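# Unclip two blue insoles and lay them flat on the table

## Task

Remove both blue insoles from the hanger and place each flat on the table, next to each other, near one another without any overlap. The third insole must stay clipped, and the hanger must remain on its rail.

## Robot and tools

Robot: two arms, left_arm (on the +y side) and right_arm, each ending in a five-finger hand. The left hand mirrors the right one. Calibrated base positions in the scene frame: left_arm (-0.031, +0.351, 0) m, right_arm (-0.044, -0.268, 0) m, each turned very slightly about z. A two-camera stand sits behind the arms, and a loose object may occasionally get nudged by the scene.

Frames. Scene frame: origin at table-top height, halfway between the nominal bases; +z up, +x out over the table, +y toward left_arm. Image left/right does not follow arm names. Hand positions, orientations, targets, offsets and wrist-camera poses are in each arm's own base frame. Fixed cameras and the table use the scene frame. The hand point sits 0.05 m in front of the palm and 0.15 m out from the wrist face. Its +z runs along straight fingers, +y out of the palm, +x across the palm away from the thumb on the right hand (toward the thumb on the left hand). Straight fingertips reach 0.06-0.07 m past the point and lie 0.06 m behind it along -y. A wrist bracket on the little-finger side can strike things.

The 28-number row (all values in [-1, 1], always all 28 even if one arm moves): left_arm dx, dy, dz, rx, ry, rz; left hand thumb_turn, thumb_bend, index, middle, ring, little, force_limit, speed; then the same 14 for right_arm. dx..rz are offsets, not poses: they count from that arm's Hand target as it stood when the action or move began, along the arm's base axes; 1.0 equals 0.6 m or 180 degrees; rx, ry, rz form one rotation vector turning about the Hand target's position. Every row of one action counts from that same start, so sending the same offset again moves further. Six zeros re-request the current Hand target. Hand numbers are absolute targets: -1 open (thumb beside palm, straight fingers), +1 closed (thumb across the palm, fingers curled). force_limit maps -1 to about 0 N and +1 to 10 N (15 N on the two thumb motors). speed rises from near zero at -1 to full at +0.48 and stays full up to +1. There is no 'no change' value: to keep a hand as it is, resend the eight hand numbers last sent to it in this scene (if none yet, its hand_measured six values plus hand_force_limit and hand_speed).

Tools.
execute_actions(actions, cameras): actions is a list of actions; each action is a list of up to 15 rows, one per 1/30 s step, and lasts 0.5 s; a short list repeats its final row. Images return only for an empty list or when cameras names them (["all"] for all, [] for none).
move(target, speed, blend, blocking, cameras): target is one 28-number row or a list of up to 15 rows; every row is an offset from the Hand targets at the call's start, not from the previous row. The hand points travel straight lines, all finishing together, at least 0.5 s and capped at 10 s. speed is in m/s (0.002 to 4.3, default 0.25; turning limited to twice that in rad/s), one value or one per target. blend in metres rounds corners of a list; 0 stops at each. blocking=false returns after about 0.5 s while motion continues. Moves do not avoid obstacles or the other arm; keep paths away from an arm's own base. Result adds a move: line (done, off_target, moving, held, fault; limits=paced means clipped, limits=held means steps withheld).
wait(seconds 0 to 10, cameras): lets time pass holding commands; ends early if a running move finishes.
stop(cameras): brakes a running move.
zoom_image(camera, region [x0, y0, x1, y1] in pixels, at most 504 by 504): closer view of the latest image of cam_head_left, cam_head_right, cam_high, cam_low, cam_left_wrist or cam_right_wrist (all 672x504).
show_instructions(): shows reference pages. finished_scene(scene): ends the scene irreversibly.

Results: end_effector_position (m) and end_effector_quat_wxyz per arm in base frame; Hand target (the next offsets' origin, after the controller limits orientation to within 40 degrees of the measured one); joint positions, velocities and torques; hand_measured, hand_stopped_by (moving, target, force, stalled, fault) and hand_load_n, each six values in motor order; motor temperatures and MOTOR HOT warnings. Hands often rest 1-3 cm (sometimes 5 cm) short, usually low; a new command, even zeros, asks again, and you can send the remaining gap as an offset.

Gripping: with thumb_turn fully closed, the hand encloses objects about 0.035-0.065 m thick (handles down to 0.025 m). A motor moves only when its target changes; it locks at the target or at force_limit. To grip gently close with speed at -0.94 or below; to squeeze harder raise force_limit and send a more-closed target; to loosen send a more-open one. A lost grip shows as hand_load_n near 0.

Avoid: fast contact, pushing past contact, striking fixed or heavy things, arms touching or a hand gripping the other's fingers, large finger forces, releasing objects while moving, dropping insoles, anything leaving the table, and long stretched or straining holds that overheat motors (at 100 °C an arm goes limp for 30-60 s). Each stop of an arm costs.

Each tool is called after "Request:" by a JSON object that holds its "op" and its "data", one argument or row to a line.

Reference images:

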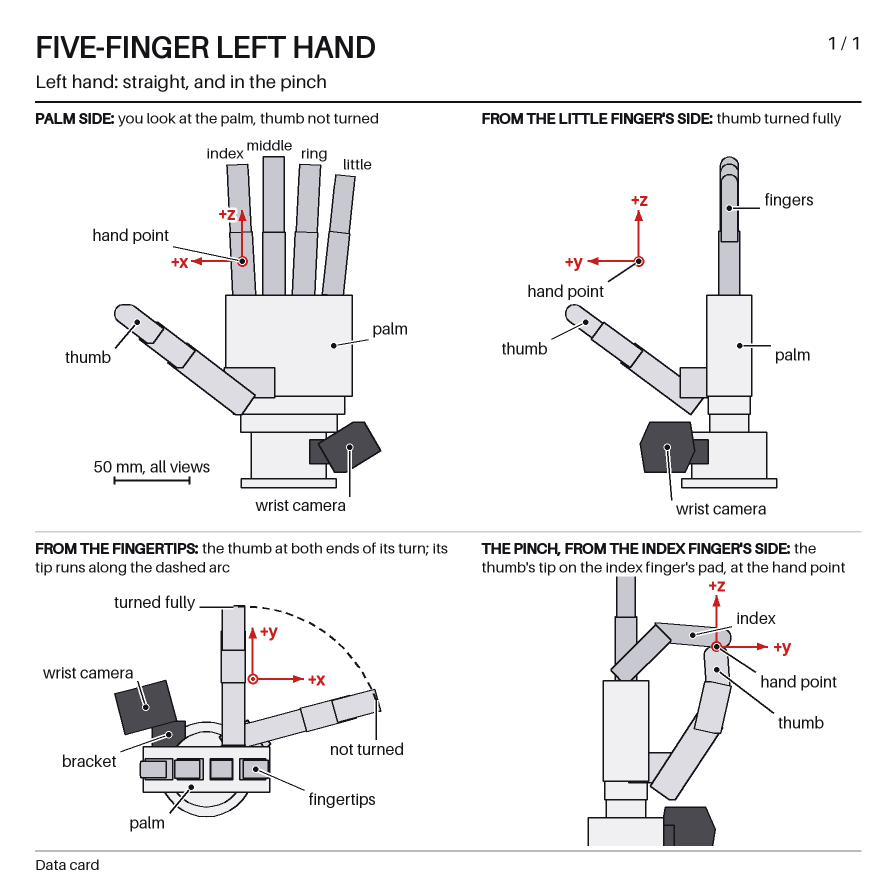

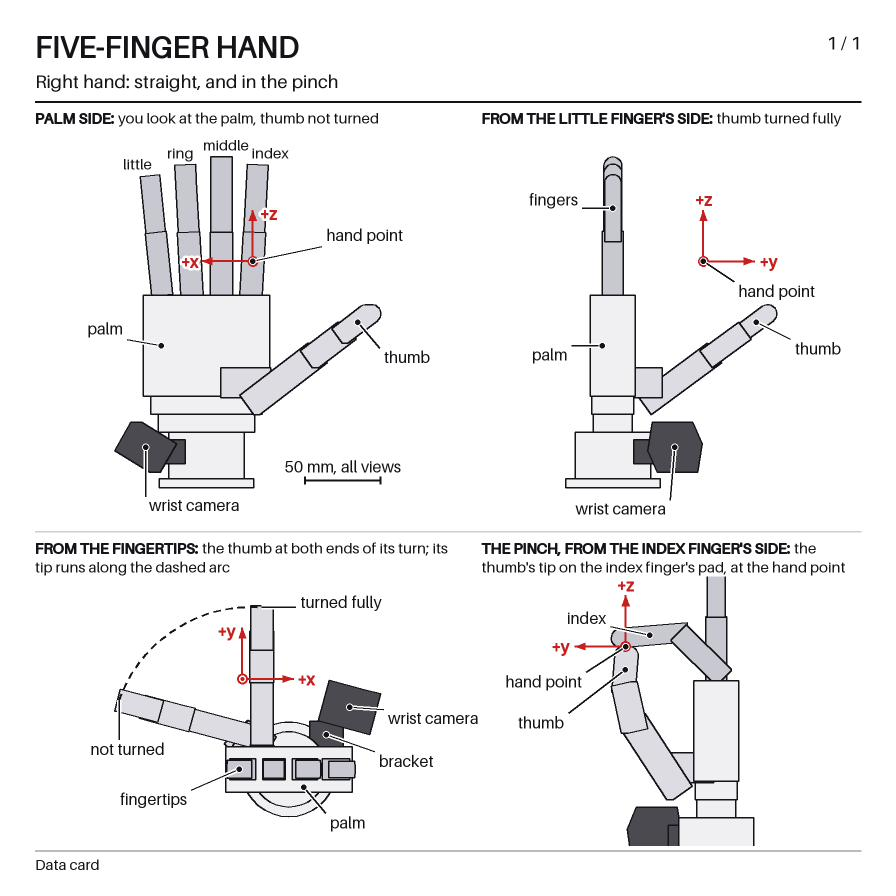

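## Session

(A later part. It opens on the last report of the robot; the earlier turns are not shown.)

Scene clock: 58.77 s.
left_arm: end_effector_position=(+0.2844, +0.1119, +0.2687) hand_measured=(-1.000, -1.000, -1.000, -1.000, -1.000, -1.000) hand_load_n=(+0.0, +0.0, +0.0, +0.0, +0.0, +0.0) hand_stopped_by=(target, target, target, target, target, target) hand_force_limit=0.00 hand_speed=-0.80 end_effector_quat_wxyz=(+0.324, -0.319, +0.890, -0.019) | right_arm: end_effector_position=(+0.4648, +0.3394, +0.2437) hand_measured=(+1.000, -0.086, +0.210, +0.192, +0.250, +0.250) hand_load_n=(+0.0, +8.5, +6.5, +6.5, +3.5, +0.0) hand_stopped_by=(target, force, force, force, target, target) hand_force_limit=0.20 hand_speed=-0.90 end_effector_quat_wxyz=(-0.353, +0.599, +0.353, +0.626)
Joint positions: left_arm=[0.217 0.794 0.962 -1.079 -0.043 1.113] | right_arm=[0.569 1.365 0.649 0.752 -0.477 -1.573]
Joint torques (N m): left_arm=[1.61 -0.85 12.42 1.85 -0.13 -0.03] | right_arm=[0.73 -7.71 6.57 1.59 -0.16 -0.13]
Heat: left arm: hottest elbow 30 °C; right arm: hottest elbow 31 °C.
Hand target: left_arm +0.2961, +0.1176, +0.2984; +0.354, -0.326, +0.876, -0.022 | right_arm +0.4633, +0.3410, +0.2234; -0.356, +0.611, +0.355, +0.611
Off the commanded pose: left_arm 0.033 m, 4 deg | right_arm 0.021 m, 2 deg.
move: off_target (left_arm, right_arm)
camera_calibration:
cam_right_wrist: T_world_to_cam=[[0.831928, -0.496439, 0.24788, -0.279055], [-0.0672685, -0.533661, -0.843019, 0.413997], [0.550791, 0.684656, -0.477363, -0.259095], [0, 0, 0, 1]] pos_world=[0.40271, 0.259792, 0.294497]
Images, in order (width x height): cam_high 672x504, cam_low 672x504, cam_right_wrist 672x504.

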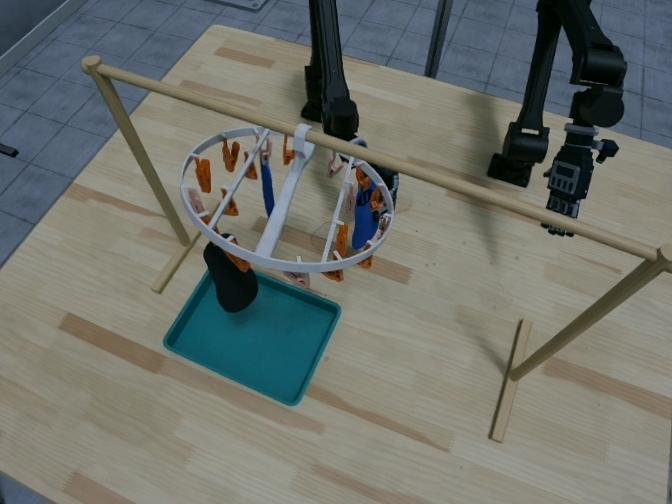

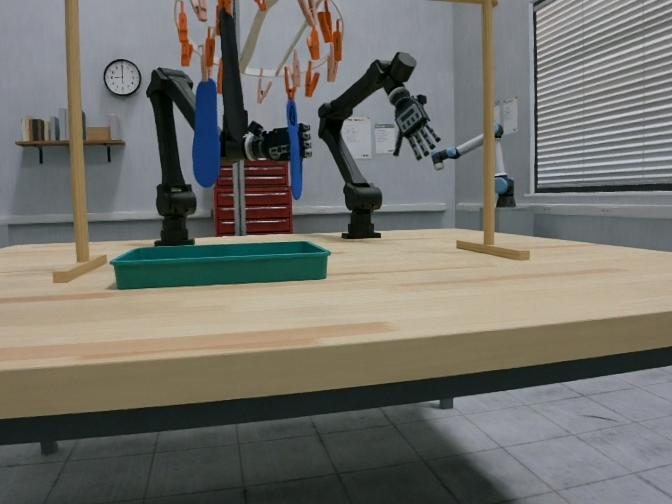

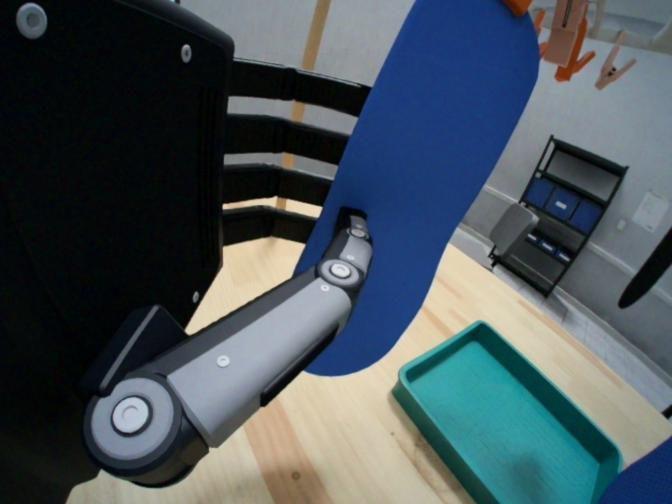

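Request:
{"op": "move", "data": {
  "target": [0,0,0,0,0,0,-1,-1,-1,-1,-1,-1,0,-0.8, -0.05,-0.01,-0.1,0,0,0,1,0.65,0.5,0.5,0.25,0.25,0.2,-0.9],
  "cameras": ["cam_high","cam_low","cam_right_wrist"],
  "speed": 0.1
}}

Scene clock: 60.50 s.
left_arm: end_effector_position=(+0.2844, +0.1119, +0.2687) hand_measured=(-1.000, -1.000, -1.000, -1.000, -1.000, -1.000) hand_load_n=(+0.0, +0.0, +0.0, +0.0, +0.0, +0.0) hand_stopped_by=(target, target, target, target, target, target) hand_force_limit=0.00 hand_speed=-0.80 end_effector_quat_wxyz=(+0.324, -0.319, +0.890, -0.019) | right_arm: end_effector_position=(+0.4521, +0.3206, +0.2344) hand_measured=(+1.000, -0.086, +0.210, +0.192, +0.250, +0.250) hand_load_n=(-1.0, +9.0, +6.0, +6.5, +8.5, +0.0) hand_stopped_by=(target, force, force, force, target, target) hand_force_limit=0.20 hand_speed=-0.90 end_effector_quat_wxyz=(-0.334, +0.563, +0.344, +0.673)
Joint positions: left_arm=[0.217 0.794 0.962 -1.079 -0.043 1.113] | right_arm=[0.569 1.412 0.545 1.011 -0.436 -1.598]
Joint torques (N m): left_arm=[1.67 -0.97 12.44 1.85 -0.13 -0.02] | right_arm=[3.49 -4.6 2.39 0.18 -0.62 0.16]
Heat: left arm: hottest elbow 30 °C; right arm: hottest elbow 31 °C.
Hand target: left_arm +0.2961, +0.1176, +0.2984; +0.354, -0.326, +0.876, -0.022 | right_arm +0.4332, +0.3350, +0.1634; -0.356, +0.611, +0.355, +0.611
Off the commanded pose: left_arm 0.033 m, 4 deg | right_arm 0.075 m, 9 deg.
move: off_target (left_arm, right_arm)
camera_calibration:
cam_right_wrist: T_world_to_cam=[[0.778757, -0.544585, 0.311392, -0.250824], [0.00475138, -0.491245, -0.871008, 0.355687], [0.627308, 0.679783, -0.379973, -0.299537], [0, 0, 0, 1]] pos_world=[0.381543, 0.241755, 0.274095]
Images, in order (width x height): cam_high 672x504, cam_low 672x504, cam_right_wrist 672x504.

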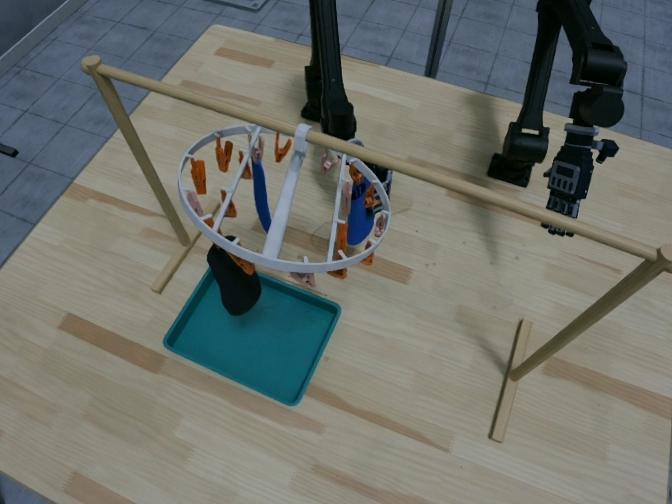

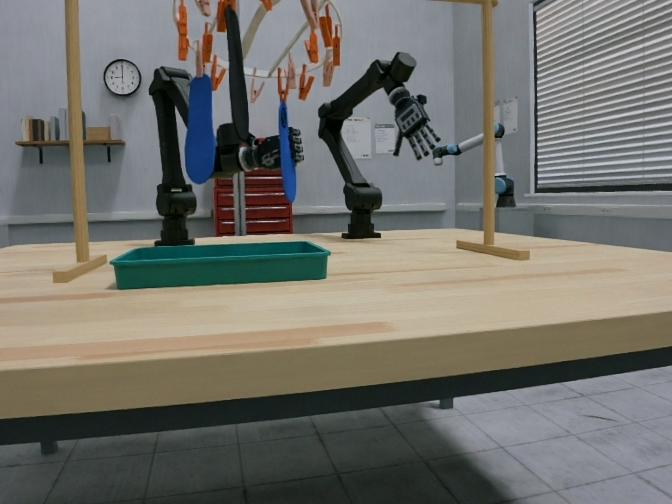

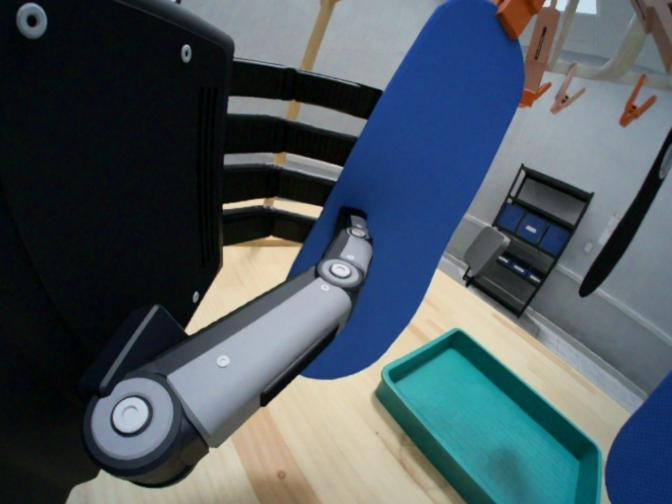

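Request:
{"op": "zoom_image", "data": {
  "camera": "cam_right_wrist",
  "region": [400, 0, 672, 200]
}}

Request:
{"op": "zoom_image", "data": {
  "camera": "cam_low",
  "region": [170, 0, 350, 210]
}}

Request:
{"op": "zoom_image", "data": {
  "camera": "cam_high",
  "region": [300, 110, 420, 290]
}}

Scaled by 1.853 from the camera's 672x504 image, which has a finer 960x720 frame.

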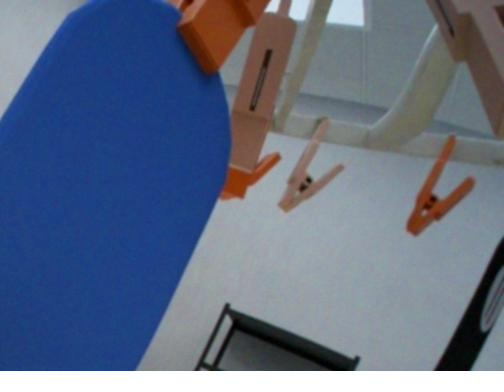

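Scaled by 2.400 from the camera's 672x504 image, which has a finer 960x720 frame.

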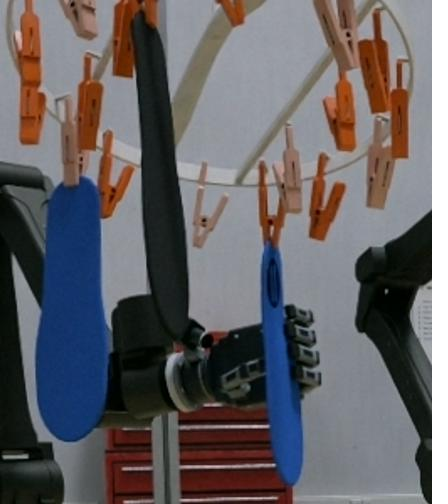

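Scaled by 2.800 from the camera's 672x504 image, which has a finer 960x720 frame.

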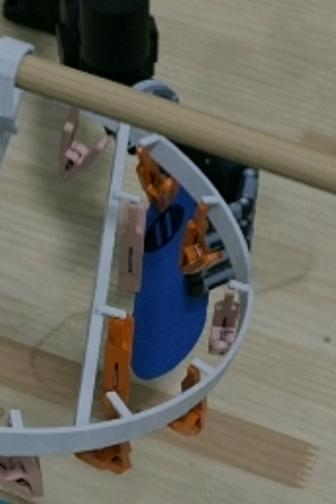

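Request:
{"op": "move", "data": {
  "target": [0,0,0,0,0,0,-1,-1,-1,-1,-1,-1,0,-0.8, -0.06,0.02,-0.07,0,0,0,1,0.65,0.5,0.5,0.25,0.25,0.2,-0.9],
  "cameras": ["cam_high","cam_low","cam_right_wrist"],
  "speed": 0.1
}}

Scene clock: 65.77 s.
left_arm: end_effector_position=(+0.2844, +0.1119, +0.2687) hand_measured=(-1.000, -1.000, -1.000, -1.000, -1.000, -1.000) hand_load_n=(+0.0, +0.0, +0.0, +0.0, +0.0, +0.0) hand_stopped_by=(target, target, target, target, target, target) hand_force_limit=0.00 hand_speed=-0.80 end_effector_quat_wxyz=(+0.324, -0.319, +0.890, -0.019) | right_arm: end_effector_position=(+0.3956, +0.3396, +0.1120) hand_measured=(+1.000, -0.086, +0.210, +0.192, +0.250, +0.250) hand_load_n=(+0.0, +8.0, +6.5, +7.0, +1.5, +0.0) hand_stopped_by=(target, force, force, force, target, target) hand_force_limit=0.20 hand_speed=-0.90 end_effector_quat_wxyz=(-0.350, +0.622, +0.358, +0.602)
Joint positions: left_arm=[0.217 0.794 0.962 -1.079 -0.043 1.113] | right_arm=[0.687 1.609 0.416 1.16 -0.36 -1.578]
Joint torques (N m): left_arm=[1.61 -0.91 12.41 1.88 -0.12 -0.03] | right_arm=[2.2 -9.52 5.55 2.45 0.13 -0.06]
Heat: left arm: hottest elbow 30 °C; right arm: hottest elbow 30 °C.
Hand target: left_arm +0.2961, +0.1176, +0.2984; +0.354, -0.326, +0.876, -0.022 | right_arm +0.3973, +0.3470, +0.1214; -0.356, +0.611, +0.355, +0.611
Off the commanded pose: left_arm 0.033 m, 4 deg | right_arm 0.012 m, 2 deg.
move: off_target (left_arm, right_arm)
camera_calibration:
cam_right_wrist: T_world_to_cam=[[0.844351, -0.485878, 0.22582, -0.194623], [-0.109405, -0.568938, -0.81507, 0.323894], [0.524502, 0.663499, -0.533541, -0.260114], [0, 0, 0, 1]] pos_world=[0.336196, 0.262298, 0.169165]
Images, in order (width x height): cam_high 672x504, cam_low 672x504, cam_right_wrist 672x504.

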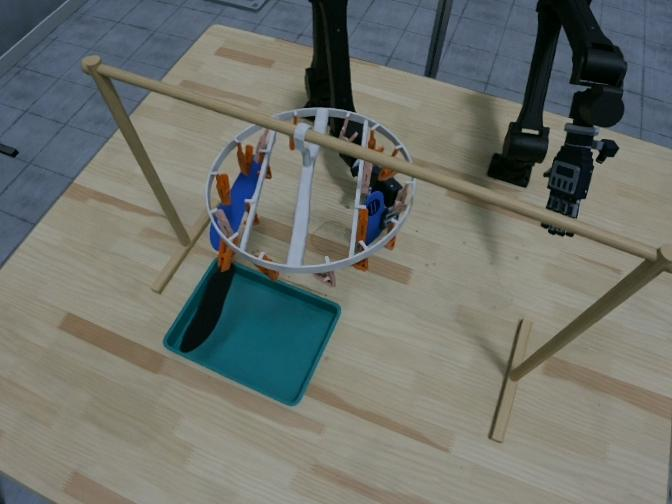

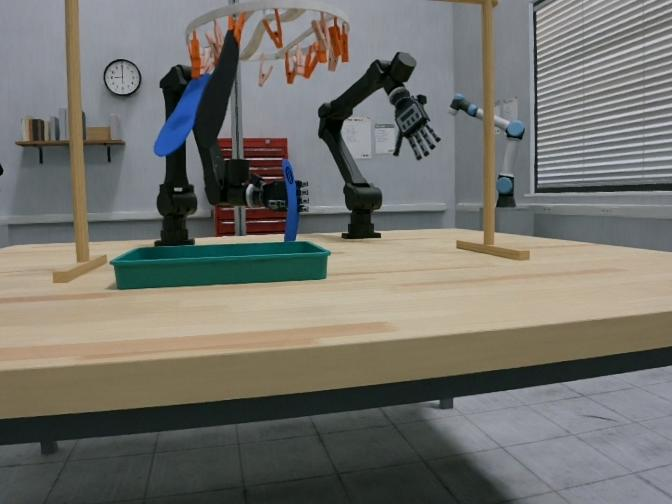

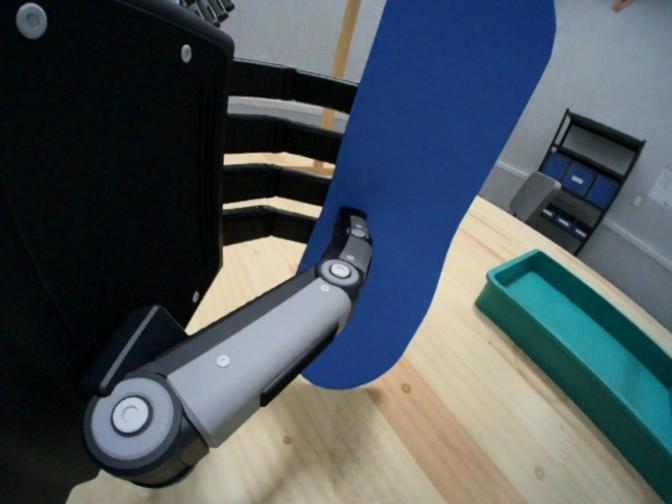

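Request:
{"op": "move", "data": {
  "target": [
    [0,0,0,0,0,0,-1,-1,-1,-1,-1,-1,0,-0.8, -0.05,0,0.2,0,0,0,1,0.65,0.5,0.5,0.25,0.25,0.2,-0.9],
    [0,0,0,0,0,0,-1,-1,-1,-1,-1,-1,0,-0.8, -0.229,0.028,0.12,-0.270,0.443,-0.251,1,0.65,0.5,0.5,0.25,0.25,0.2,-0.9]
  ],
  "cameras": ["all"],
  "speed": 0.2
}}

Scene clock: 73.23 s.
left_arm: end_effector_position=(+0.2844, +0.1119, +0.2687) hand_measured=(-1.000, -1.000, -1.000, -1.000, -1.000, -1.000) hand_load_n=(+0.0, +0.0, +0.0, +0.0, +0.0, +0.0) hand_stopped_by=(target, target, target, target, target, target) hand_force_limit=0.00 hand_speed=-0.80 end_effector_quat_wxyz=(+0.324, -0.319, +0.890, -0.019) | right_arm: end_effector_position=(+0.2492, +0.3525, +0.1761) hand_measured=(+1.000, -0.086, +0.210, +0.192, +0.250, +0.250) hand_load_n=(+0.0, +8.0, +6.5, +7.0, +2.0, +0.0) hand_stopped_by=(target, force, force, force, target, target) hand_force_limit=0.20 hand_speed=-0.90 end_effector_quat_wxyz=(+0.018, +0.999, +0.028, -0.013)
Joint positions: left_arm=[0.217 0.794 0.962 -1.079 -0.043 1.113] | right_arm=[0.983 1.685 1.533 -1.463 0.001 -0.644]
Joint velocities: left_arm=[-0.015 -0.005 -0.007 0.007 -0.154 -0.022] | right_arm=[within noise]
Joint torques (N m): left_arm=[1.67 -0.73 12.4 1.87 -0.13 -0.02] | right_arm=[0.03 -15.68 12.77 -0.18 -0.08 0.01]
Heat: left arm: hottest elbow 31 °C; right arm: hottest elbow 31 °C.
Hand target: left_arm +0.2961, +0.1176, +0.2984; +0.354, -0.326, +0.876, -0.022 | right_arm +0.2599, +0.3638, +0.1934; +0.000, +1.000, +0.020, -0.001
Off the commanded pose: left_arm 0.033 m, 4 deg | right_arm 0.023 m, 3 deg.
move: off_target (left_arm, right_arm)
camera_calibration:
cam_left_wrist: T_world_to_cam=[[0.407405, -0.907935, 0.0983649, -0.0431942], [-0.893918, -0.418505, -0.16051, 0.346919], [0.186899, -0.0225377, -0.982121, 0.33032], [0, 0, 0, 1]] pos_world=[0.265978, 0.113414, 0.384346]
cam_right_wrist: T_world_to_cam=[[0.285159, -0.957839, 0.0350442, 0.260035], [-0.805163, -0.219549, 0.550917, 0.17722], [-0.519996, -0.185315, -0.833824, 0.454761], [0, 0, 0, 1]] pos_world=[0.305014, 0.372254, 0.272444]

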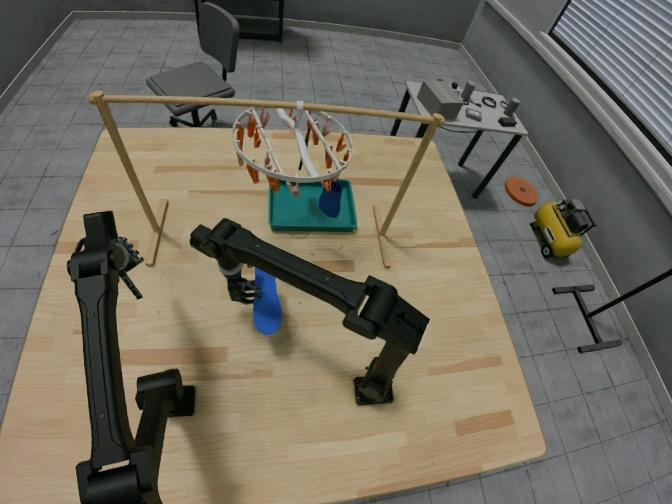

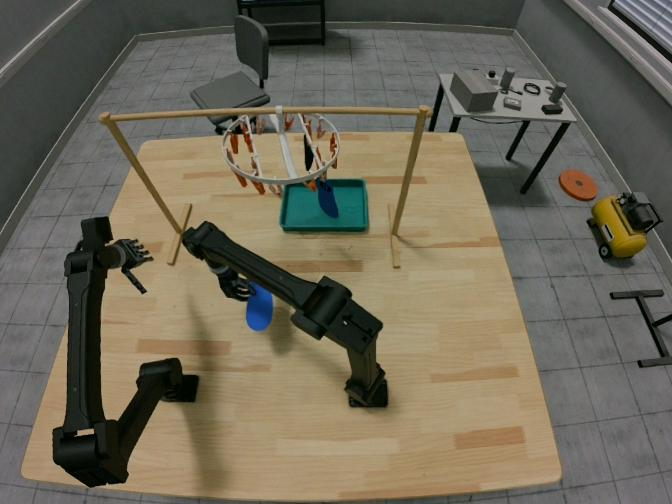

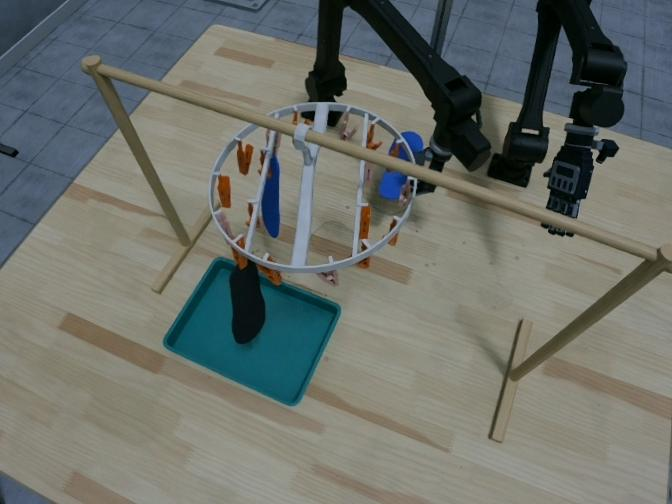

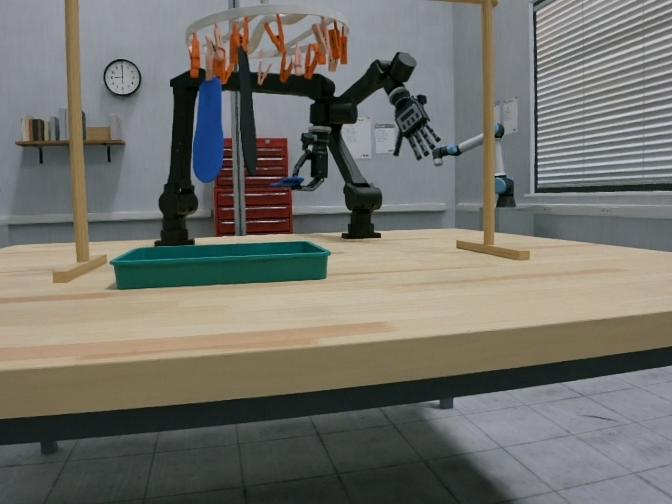

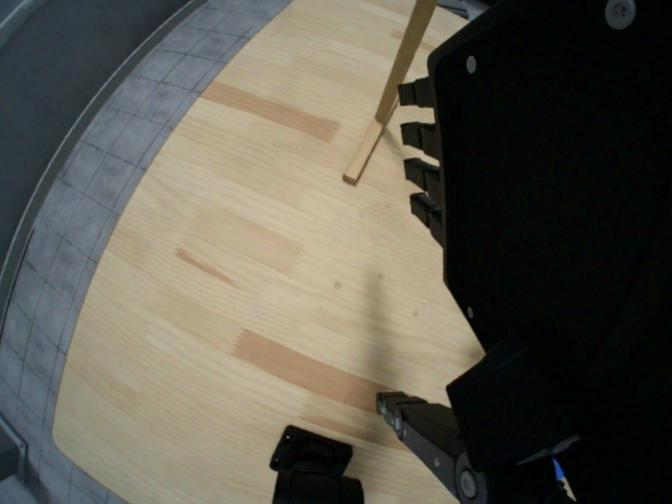

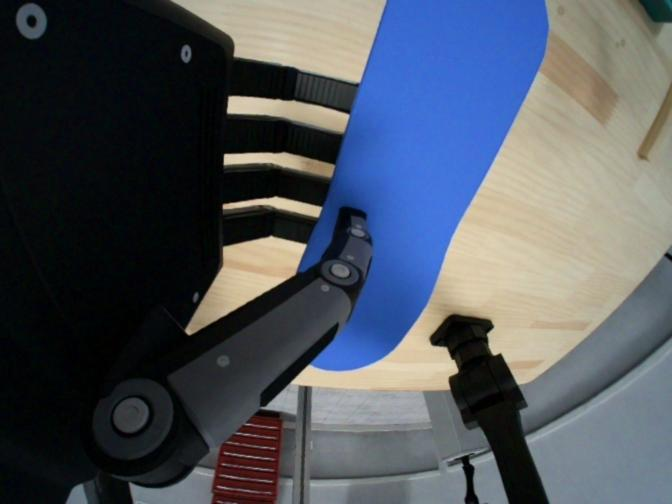

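Request:
{"op": "move", "data": {
  "target": [0,0,0,0,0,0,-1,-1,-1,-1,-1,-1,0,-0.8, 0,0,-0.2,0,0,0,1,0.65,0.5,0.5,0.25,0.25,0.2,-0.9],
  "cameras": ["cam_low","cam_right_wrist"],
  "speed": 0.15
}}

Scene clock: 75.03 s.
left_arm: end_effector_position=(+0.2844, +0.1119, +0.2687) hand_measured=(-1.000, -1.000, -1.000, -1.000, -1.000, -1.000) hand_load_n=(+0.0, +0.0, +0.0, +0.0, +0.0, +0.0) hand_stopped_by=(target, target, target, target, target, target) hand_force_limit=0.00 hand_speed=-0.80 end_effector_quat_wxyz=(+0.324, -0.319, +0.890, -0.019) | right_arm: end_effector_position=(+0.2531, +0.3584, +0.0695) hand_measured=(+1.000, -0.086, +0.210, +0.192, +0.250, +0.250) hand_load_n=(+0.0, +8.0, +6.5, +7.0, +2.0, +0.0) hand_stopped_by=(target, force, force, force, target, target) hand_force_limit=0.20 hand_speed=-0.90 end_effector_quat_wxyz=(+0.012, +1.000, +0.028, -0.008)
Joint positions: left_arm=[0.217 0.794 0.962 -1.079 -0.043 1.113] | right_arm=[0.983 1.768 1.357 -1.187 0.001 -0.643]
Joint torques (N m): left_arm=[1.49 -0.79 12.41 1.85 -0.12 -0.03] | right_arm=[0.09 -16.67 8.49 0.54 -0.06 0.01]
Heat: left arm: hottest elbow 31 °C; right arm: hottest elbow 31 °C.
Hand target: left_arm +0.2961, +0.1176, +0.2984; +0.354, -0.326, +0.876, -0.022 | right_arm +0.2599, +0.3637, +0.0734; +0.000, +1.000, +0.020, -0.001
Off the commanded pose: left_arm 0.033 m, 4 deg | right_arm 0.010 m, 2 deg.
move: off_target (left_arm)
camera_calibration:
cam_right_wrist: T_world_to_cam=[[0.284584, -0.958338, 0.0244811, 0.269354], [-0.810256, -0.226805, 0.540412, 0.244901], [-0.512345, -0.173629, -0.841045, 0.363303], [0, 0, 0, 1]] pos_world=[0.307915, 0.376757, 0.166613]
Images, in order (width x height): cam_low 672x504, cam_right_wrist 672x504.

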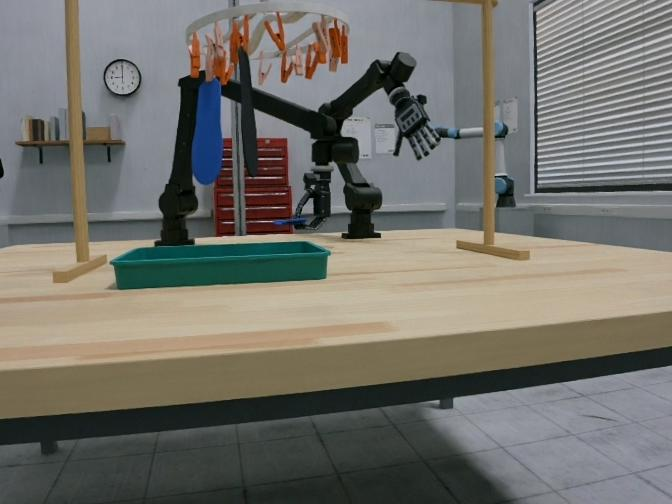

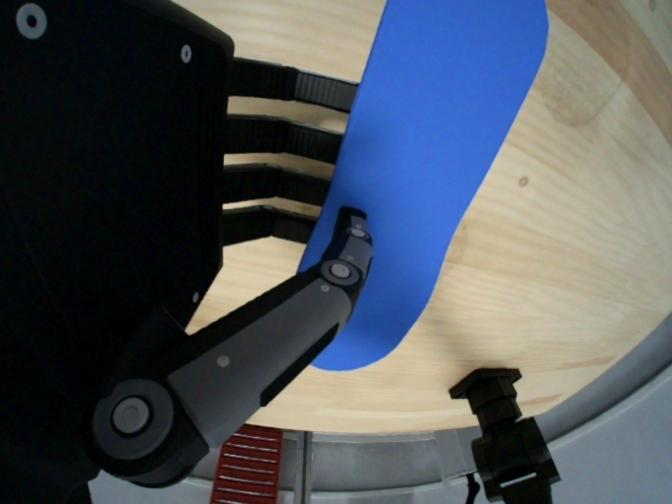

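Request:
{"op": "move", "data": {
  "target": [0,0,0,0,0,0,-1,-1,-1,-1,-1,-1,0,-0.8, 0,0,-0.06,0,0,0,1,0.65,0.5,0.5,0.25,0.25,0.2,-0.9],
  "cameras": ["cam_low","cam_right_wrist"],
  "speed": 0.08
}}

Request:
{"op": "zoom_image", "data": {
  "camera": "cam_low",
  "region": [220, 130, 400, 250]
}}

Scene clock: 76.43 s.
left_arm: end_effector_position=(+0.2844, +0.1119, +0.2687) hand_measured=(-1.000, -1.000, -1.000, -1.000, -1.000, -1.000) hand_load_n=(+0.0, +0.0, +0.0, +0.0, +0.0, +0.0) hand_stopped_by=(target, target, target, target, target, target) hand_force_limit=0.00 hand_speed=-0.80 end_effector_quat_wxyz=(+0.324, -0.319, +0.890, -0.019) | right_arm: end_effector_position=(+0.2533, +0.3586, +0.0347) hand_measured=(+1.000, -0.086, +0.210, +0.192, +0.250, +0.250) hand_load_n=(-0.5, +8.0, +7.0, +7.0, +1.5, +0.0) hand_stopped_by=(target, force, force, force, target, target) hand_force_limit=0.20 hand_speed=-0.90 end_effector_quat_wxyz=(+0.011, +1.000, +0.028, -0.007)
Joint positions: left_arm=[0.217 0.794 0.962 -1.079 -0.043 1.113] | right_arm=[0.983 1.807 1.311 -1.1 0.001 -0.643]
Joint torques (N m): left_arm=[1.67 -0.91 12.41 1.88 -0.12 -0.03] | right_arm=[0.09 -16.85 8.01 0.49 -0.04 -0.02]
Heat: left arm: hottest elbow 31 °C; right arm: hottest elbow 31 °C.
Hand target: left_arm +0.2961, +0.1176, +0.2984; +0.354, -0.326, +0.876, -0.022 | right_arm +0.2599, +0.3638, +0.0374; +0.000, +1.000, +0.020, -0.001
Off the commanded pose: left_arm 0.033 m, 4 deg | right_arm 0.009 m, 2 deg.
move: off_target (left_arm)
camera_calibration:
cam_right_wrist: T_world_to_cam=[[0.284487, -0.958414, 0.022588, 0.270512], [-0.811173, -0.228091, 0.538491, 0.264677], [-0.510945, -0.171517, -0.842328, 0.333057], [0, 0, 0, 1]] pos_world=[0.307915, 0.376758, 0.131907]
Images, in order (width x height): cam_low 672x504, cam_right_wrist 672x504.

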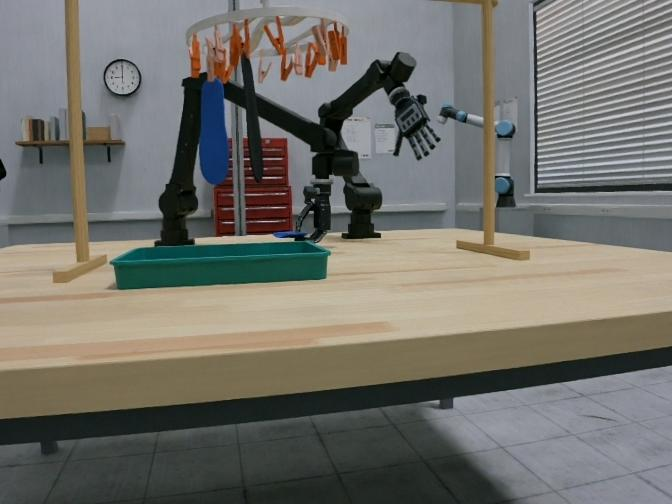

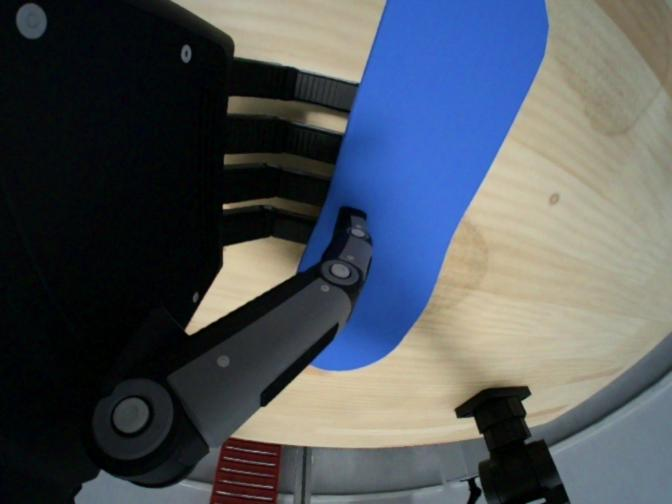

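Scaled by 2.800 from the camera's 672x504 image, which has a finer 960x720 frame.

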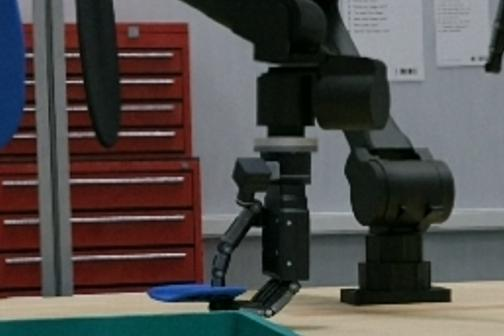

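Request:
{"op": "move", "data": {
  "target": [0,0,0,0,0,0,-1,-1,-1,-1,-1,-1,0,-0.8, 0,0,-0.02,0,0,0,1,0.65,0.5,0.5,0.25,0.25,0.2,-0.9],
  "cameras": ["cam_low","cam_right_wrist"],
  "speed": 0.05
}}

Request:
{"op": "zoom_image", "data": {
  "camera": "cam_low",
  "region": [220, 130, 400, 250]
}}

Scene clock: 77.80 s.
left_arm: end_effector_position=(+0.2844, +0.1119, +0.2687) hand_measured=(-1.000, -1.000, -1.000, -1.000, -1.000, -1.000) hand_load_n=(+0.0, +0.0, +0.0, +0.0, +0.0, +0.0) hand_stopped_by=(target, target, target, target, target, target) hand_force_limit=0.00 hand_speed=-0.80 end_effector_quat_wxyz=(+0.324, -0.319, +0.890, -0.019) | right_arm: end_effector_position=(+0.2538, +0.3595, +0.0249) hand_measured=(+1.000, -0.086, +0.210, +0.192, +0.250, +0.250) hand_load_n=(+0.0, +8.0, +6.5, +7.0, +2.0, +0.0) hand_stopped_by=(target, force, force, force, target, target) hand_force_limit=0.20 hand_speed=-0.90 end_effector_quat_wxyz=(+0.008, +1.000, +0.028, -0.005)
Joint positions: left_arm=[0.217 0.794 0.962 -1.079 -0.043 1.113] | right_arm=[0.983 1.817 1.298 -1.071 0.001 -0.643]
Joint torques (N m): left_arm=[1.67 -0.91 12.41 1.85 -0.12 -0.03] | right_arm=[0.21 -16.5 7.71 0.61 -0.03 -0.01]
Heat: left arm: hottest elbow 31 °C; right arm: hottest elbow 31 °C.
Hand target: left_arm +0.2961, +0.1176, +0.2984; +0.354, -0.326, +0.876, -0.022 | right_arm +0.2599, +0.3637, +0.0254; +0.000, +1.000, +0.020, -0.001
Off the commanded pose: left_arm 0.033 m, 4 deg | right_arm 0.007 m, 1 deg.
move: off_target (left_arm)
camera_calibration:
cam_right_wrist: T_world_to_cam=[[0.284461, -0.9585, 0.0189773, 0.271508], [-0.812843, -0.230643, 0.534874, 0.272054], [-0.5083, -0.167577, -0.844718, 0.323259], [0, 0, 0, 1]] pos_world=[0.308216, 0.377159, 0.122396]
Images, in order (width x height): cam_low 672x504, cam_right_wrist 672x504.

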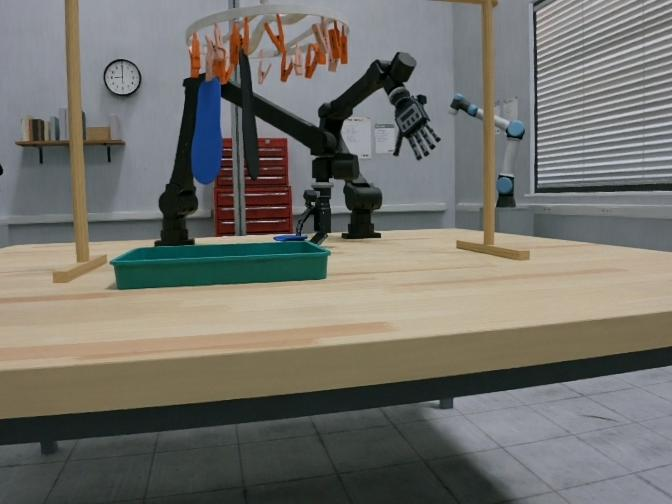

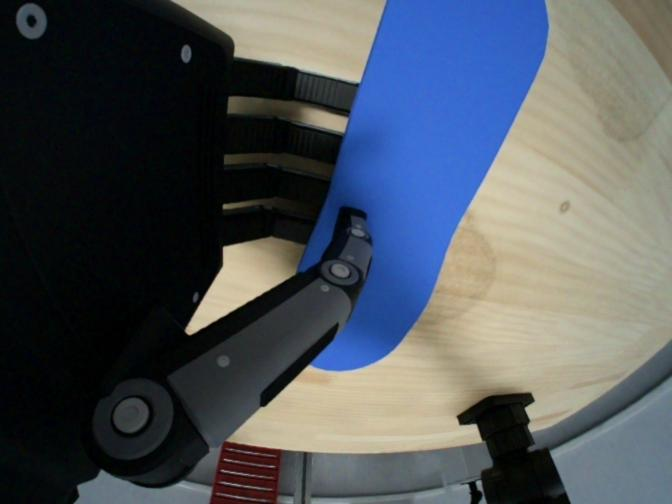

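Scaled by 2.800 from the camera's 672x504 image, which has a finer 960x720 frame.

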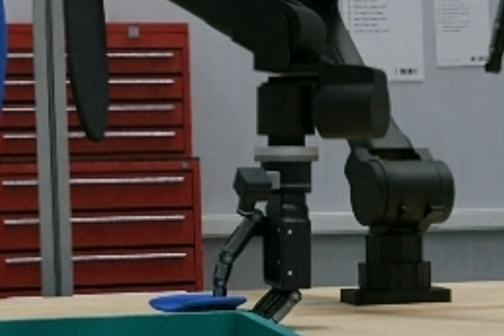

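Request:
{"op": "move", "data": {
  "target": [0,0,0,0,0,0,-1,-1,-1,-1,-1,-1,0,-0.8, 0,0,-0.015,0,0,0,1,0.65,0.5,0.5,0.25,0.25,0.2,-0.9],
  "cameras": ["cam_low","cam_right_wrist"],
  "speed": 0.05
}}

Request:
{"op": "zoom_image", "data": {
  "camera": "cam_low",
  "region": [220, 130, 400, 250]
}}

Scene clock: 78.97 s.
left_arm: end_effector_position=(+0.2844, +0.1119, +0.2687) hand_measured=(-1.000, -1.000, -1.000, -1.000, -1.000, -1.000) hand_load_n=(+0.0, +0.0, +0.0, +0.0, +0.0, +0.0) hand_stopped_by=(target, target, target, target, target, target) hand_force_limit=0.00 hand_speed=-0.80 end_effector_quat_wxyz=(+0.324, -0.319, +0.890, -0.019) | right_arm: end_effector_position=(+0.2548, +0.3610, +0.0206) hand_measured=(+1.000, -0.086, +0.210, +0.192, +0.250, +0.250) hand_load_n=(+0.0, +8.5, +7.0, +6.5, +2.0, +0.0) hand_stopped_by=(target, force, force, force, target, target) hand_force_limit=0.20 hand_speed=-0.90 end_effector_quat_wxyz=(+0.005, +1.000, +0.028, -0.003)
Joint positions: left_arm=[0.217 0.794 0.962 -1.079 -0.043 1.113] | right_arm=[0.983 1.822 1.294 -1.055 0.001 -0.643]
Joint torques (N m): left_arm=[1.67 -0.85 12.45 1.84 -0.13 -0.03] | right_arm=[-0.03 -15.91 7.42 0.77 -0.06 0]
Heat: left arm: hottest elbow 31 °C; right arm: hottest elbow 31 °C.
Hand target: left_arm +0.2961, +0.1176, +0.2984; +0.354, -0.326, +0.876, -0.022 | right_arm +0.2599, +0.3638, +0.0164; +0.000, +1.000, +0.020, -0.001
Off the commanded pose: left_arm 0.033 m, 4 deg | right_arm 0.007 m, 1 deg.
move: off_target (left_arm)
camera_calibration:
cam_right_wrist: T_world_to_cam=[[0.283985, -0.958721, 0.0143994, 0.27305], [-0.815035, -0.233459, 0.530297, 0.277127], [-0.505045, -0.162332, -0.84769, 0.317774], [0, 0, 0, 1]] pos_world=[0.308816, 0.378061, 0.118483]
Images, in order (width x height): cam_low 672x504, cam_right_wrist 672x504.

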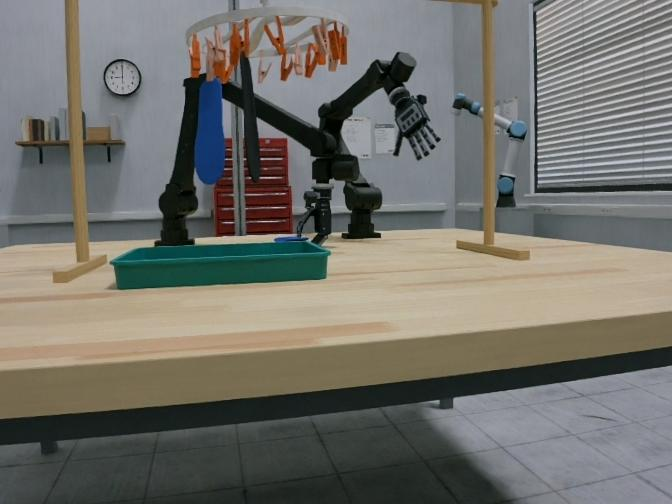

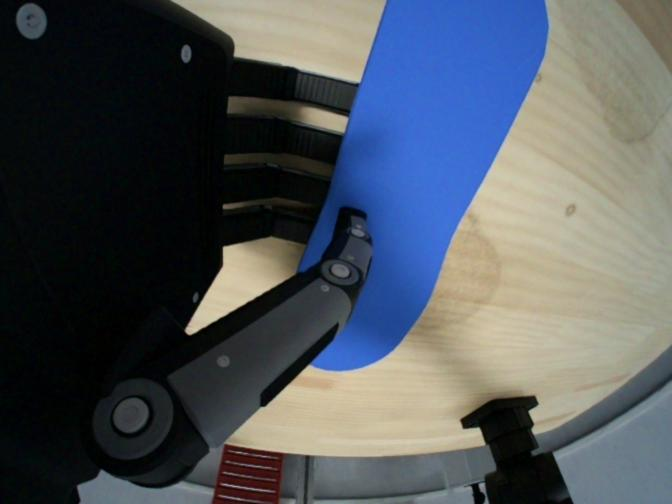

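Scaled by 2.800 from the camera's 672x504 image, which has a finer 960x720 frame.

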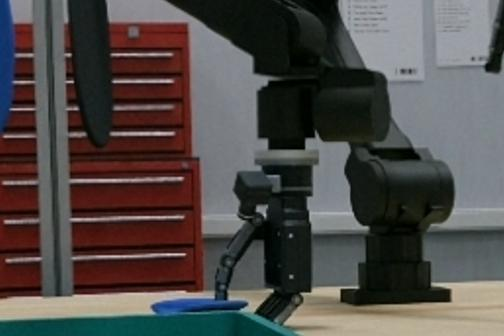

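Request:
{"op": "move", "data": {
  "target": [
    [0,0,0,0,0,0,-1,-1,-1,-1,-1,-1,0,-0.8, 0,0,0.006,0,0,0,1,-0.5,0.2,0.18,0.25,0.25,0.2,-0.7],
    [0,0,0,0,0,0,-1,-1,-1,-1,-1,-1,0,-0.8, 0,0.08,0.006,0,0,0,1,-0.5,0.2,0.18,0.25,0.25,0.2,-0.7]
  ],
  "cameras": ["cam_low","cam_right_wrist","cam_high"],
  "speed": 0.08
}}

Request:
{"op": "zoom_image", "data": {
  "camera": "cam_low",
  "region": [220, 130, 400, 250]
}}

Scene clock: 82.10 s.
left_arm: end_effector_position=(+0.2844, +0.1119, +0.2687) hand_measured=(-1.000, -1.000, -1.000, -1.000, -1.000, -1.000) hand_load_n=(+0.0, +0.0, -0.5, +0.0, +0.0, +0.0) hand_stopped_by=(target, target, target, target, target, target) hand_force_limit=0.00 hand_speed=-0.80 end_effector_quat_wxyz=(+0.324, -0.319, +0.890, -0.019) | right_arm: end_effector_position=(+0.2607, +0.3953, +0.0210) hand_measured=(+1.000, -0.500, +0.200, +0.180, +0.250, +0.250) hand_load_n=(+0.0, -0.5, +0.0, -1.5, +0.0, +0.0) hand_stopped_by=(target, target, target, target, target, target) hand_force_limit=0.20 hand_speed=-0.70 end_effector_quat_wxyz=(+0.004, +1.000, +0.016, -0.002)
Joint positions: left_arm=[0.217 0.794 0.962 -1.079 -0.043 1.113] | right_arm=[1.007 1.892 1.403 -1.09 0.001 -0.596]
Joint torques (N m): left_arm=[1.73 -0.97 12.42 1.88 -0.13 -0.03] | right_arm=[1.79 -15.97 10.44 0.08 -0.06 0.01]
Heat: left arm: hottest elbow 31 °C; right arm: hottest elbow 32 °C.
Hand target: left_arm +0.2961, +0.1176, +0.2984; +0.354, -0.326, +0.876, -0.022 | right_arm +0.2599, +0.4117, +0.0200; +0.000, +1.000, +0.020, -0.001
Off the commanded pose: left_arm 0.033 m, 4 deg | right_arm 0.017 m, 1 deg.
move: off_target (left_arm, right_arm)
camera_calibration:
cam_right_wrist: T_world_to_cam=[[0.260569, -0.965373, 0.0126048, 0.313038], [-0.821662, -0.214886, 0.527917, 0.284208], [-0.506928, -0.147915, -0.849202, 0.321431], [0, 0, 0, 1]] pos_world=[0.314897, 0.410815, 0.118976]
Images, in order (width x height): cam_high 672x504, cam_low 672x504, cam_right_wrist 672x504.

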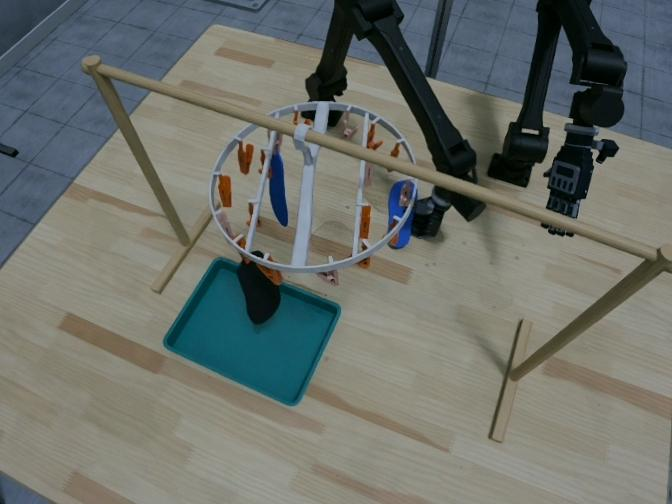

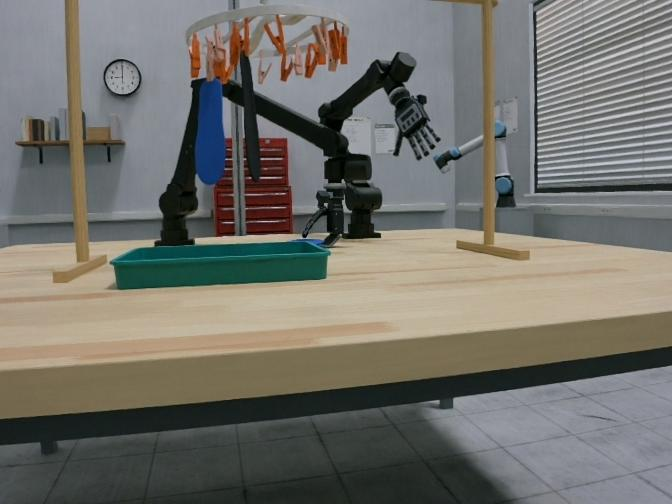

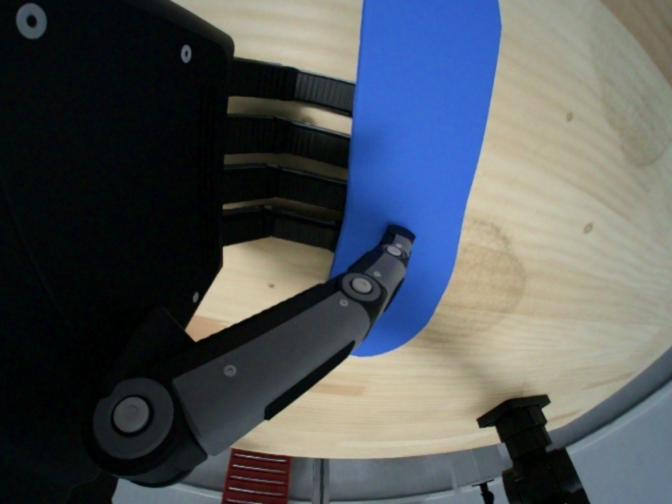

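Scaled by 2.800 from the camera's 672x504 image, which has a finer 960x720 frame.

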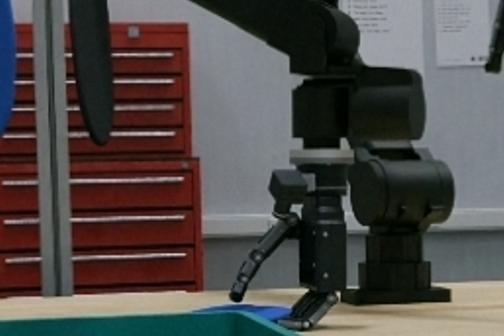

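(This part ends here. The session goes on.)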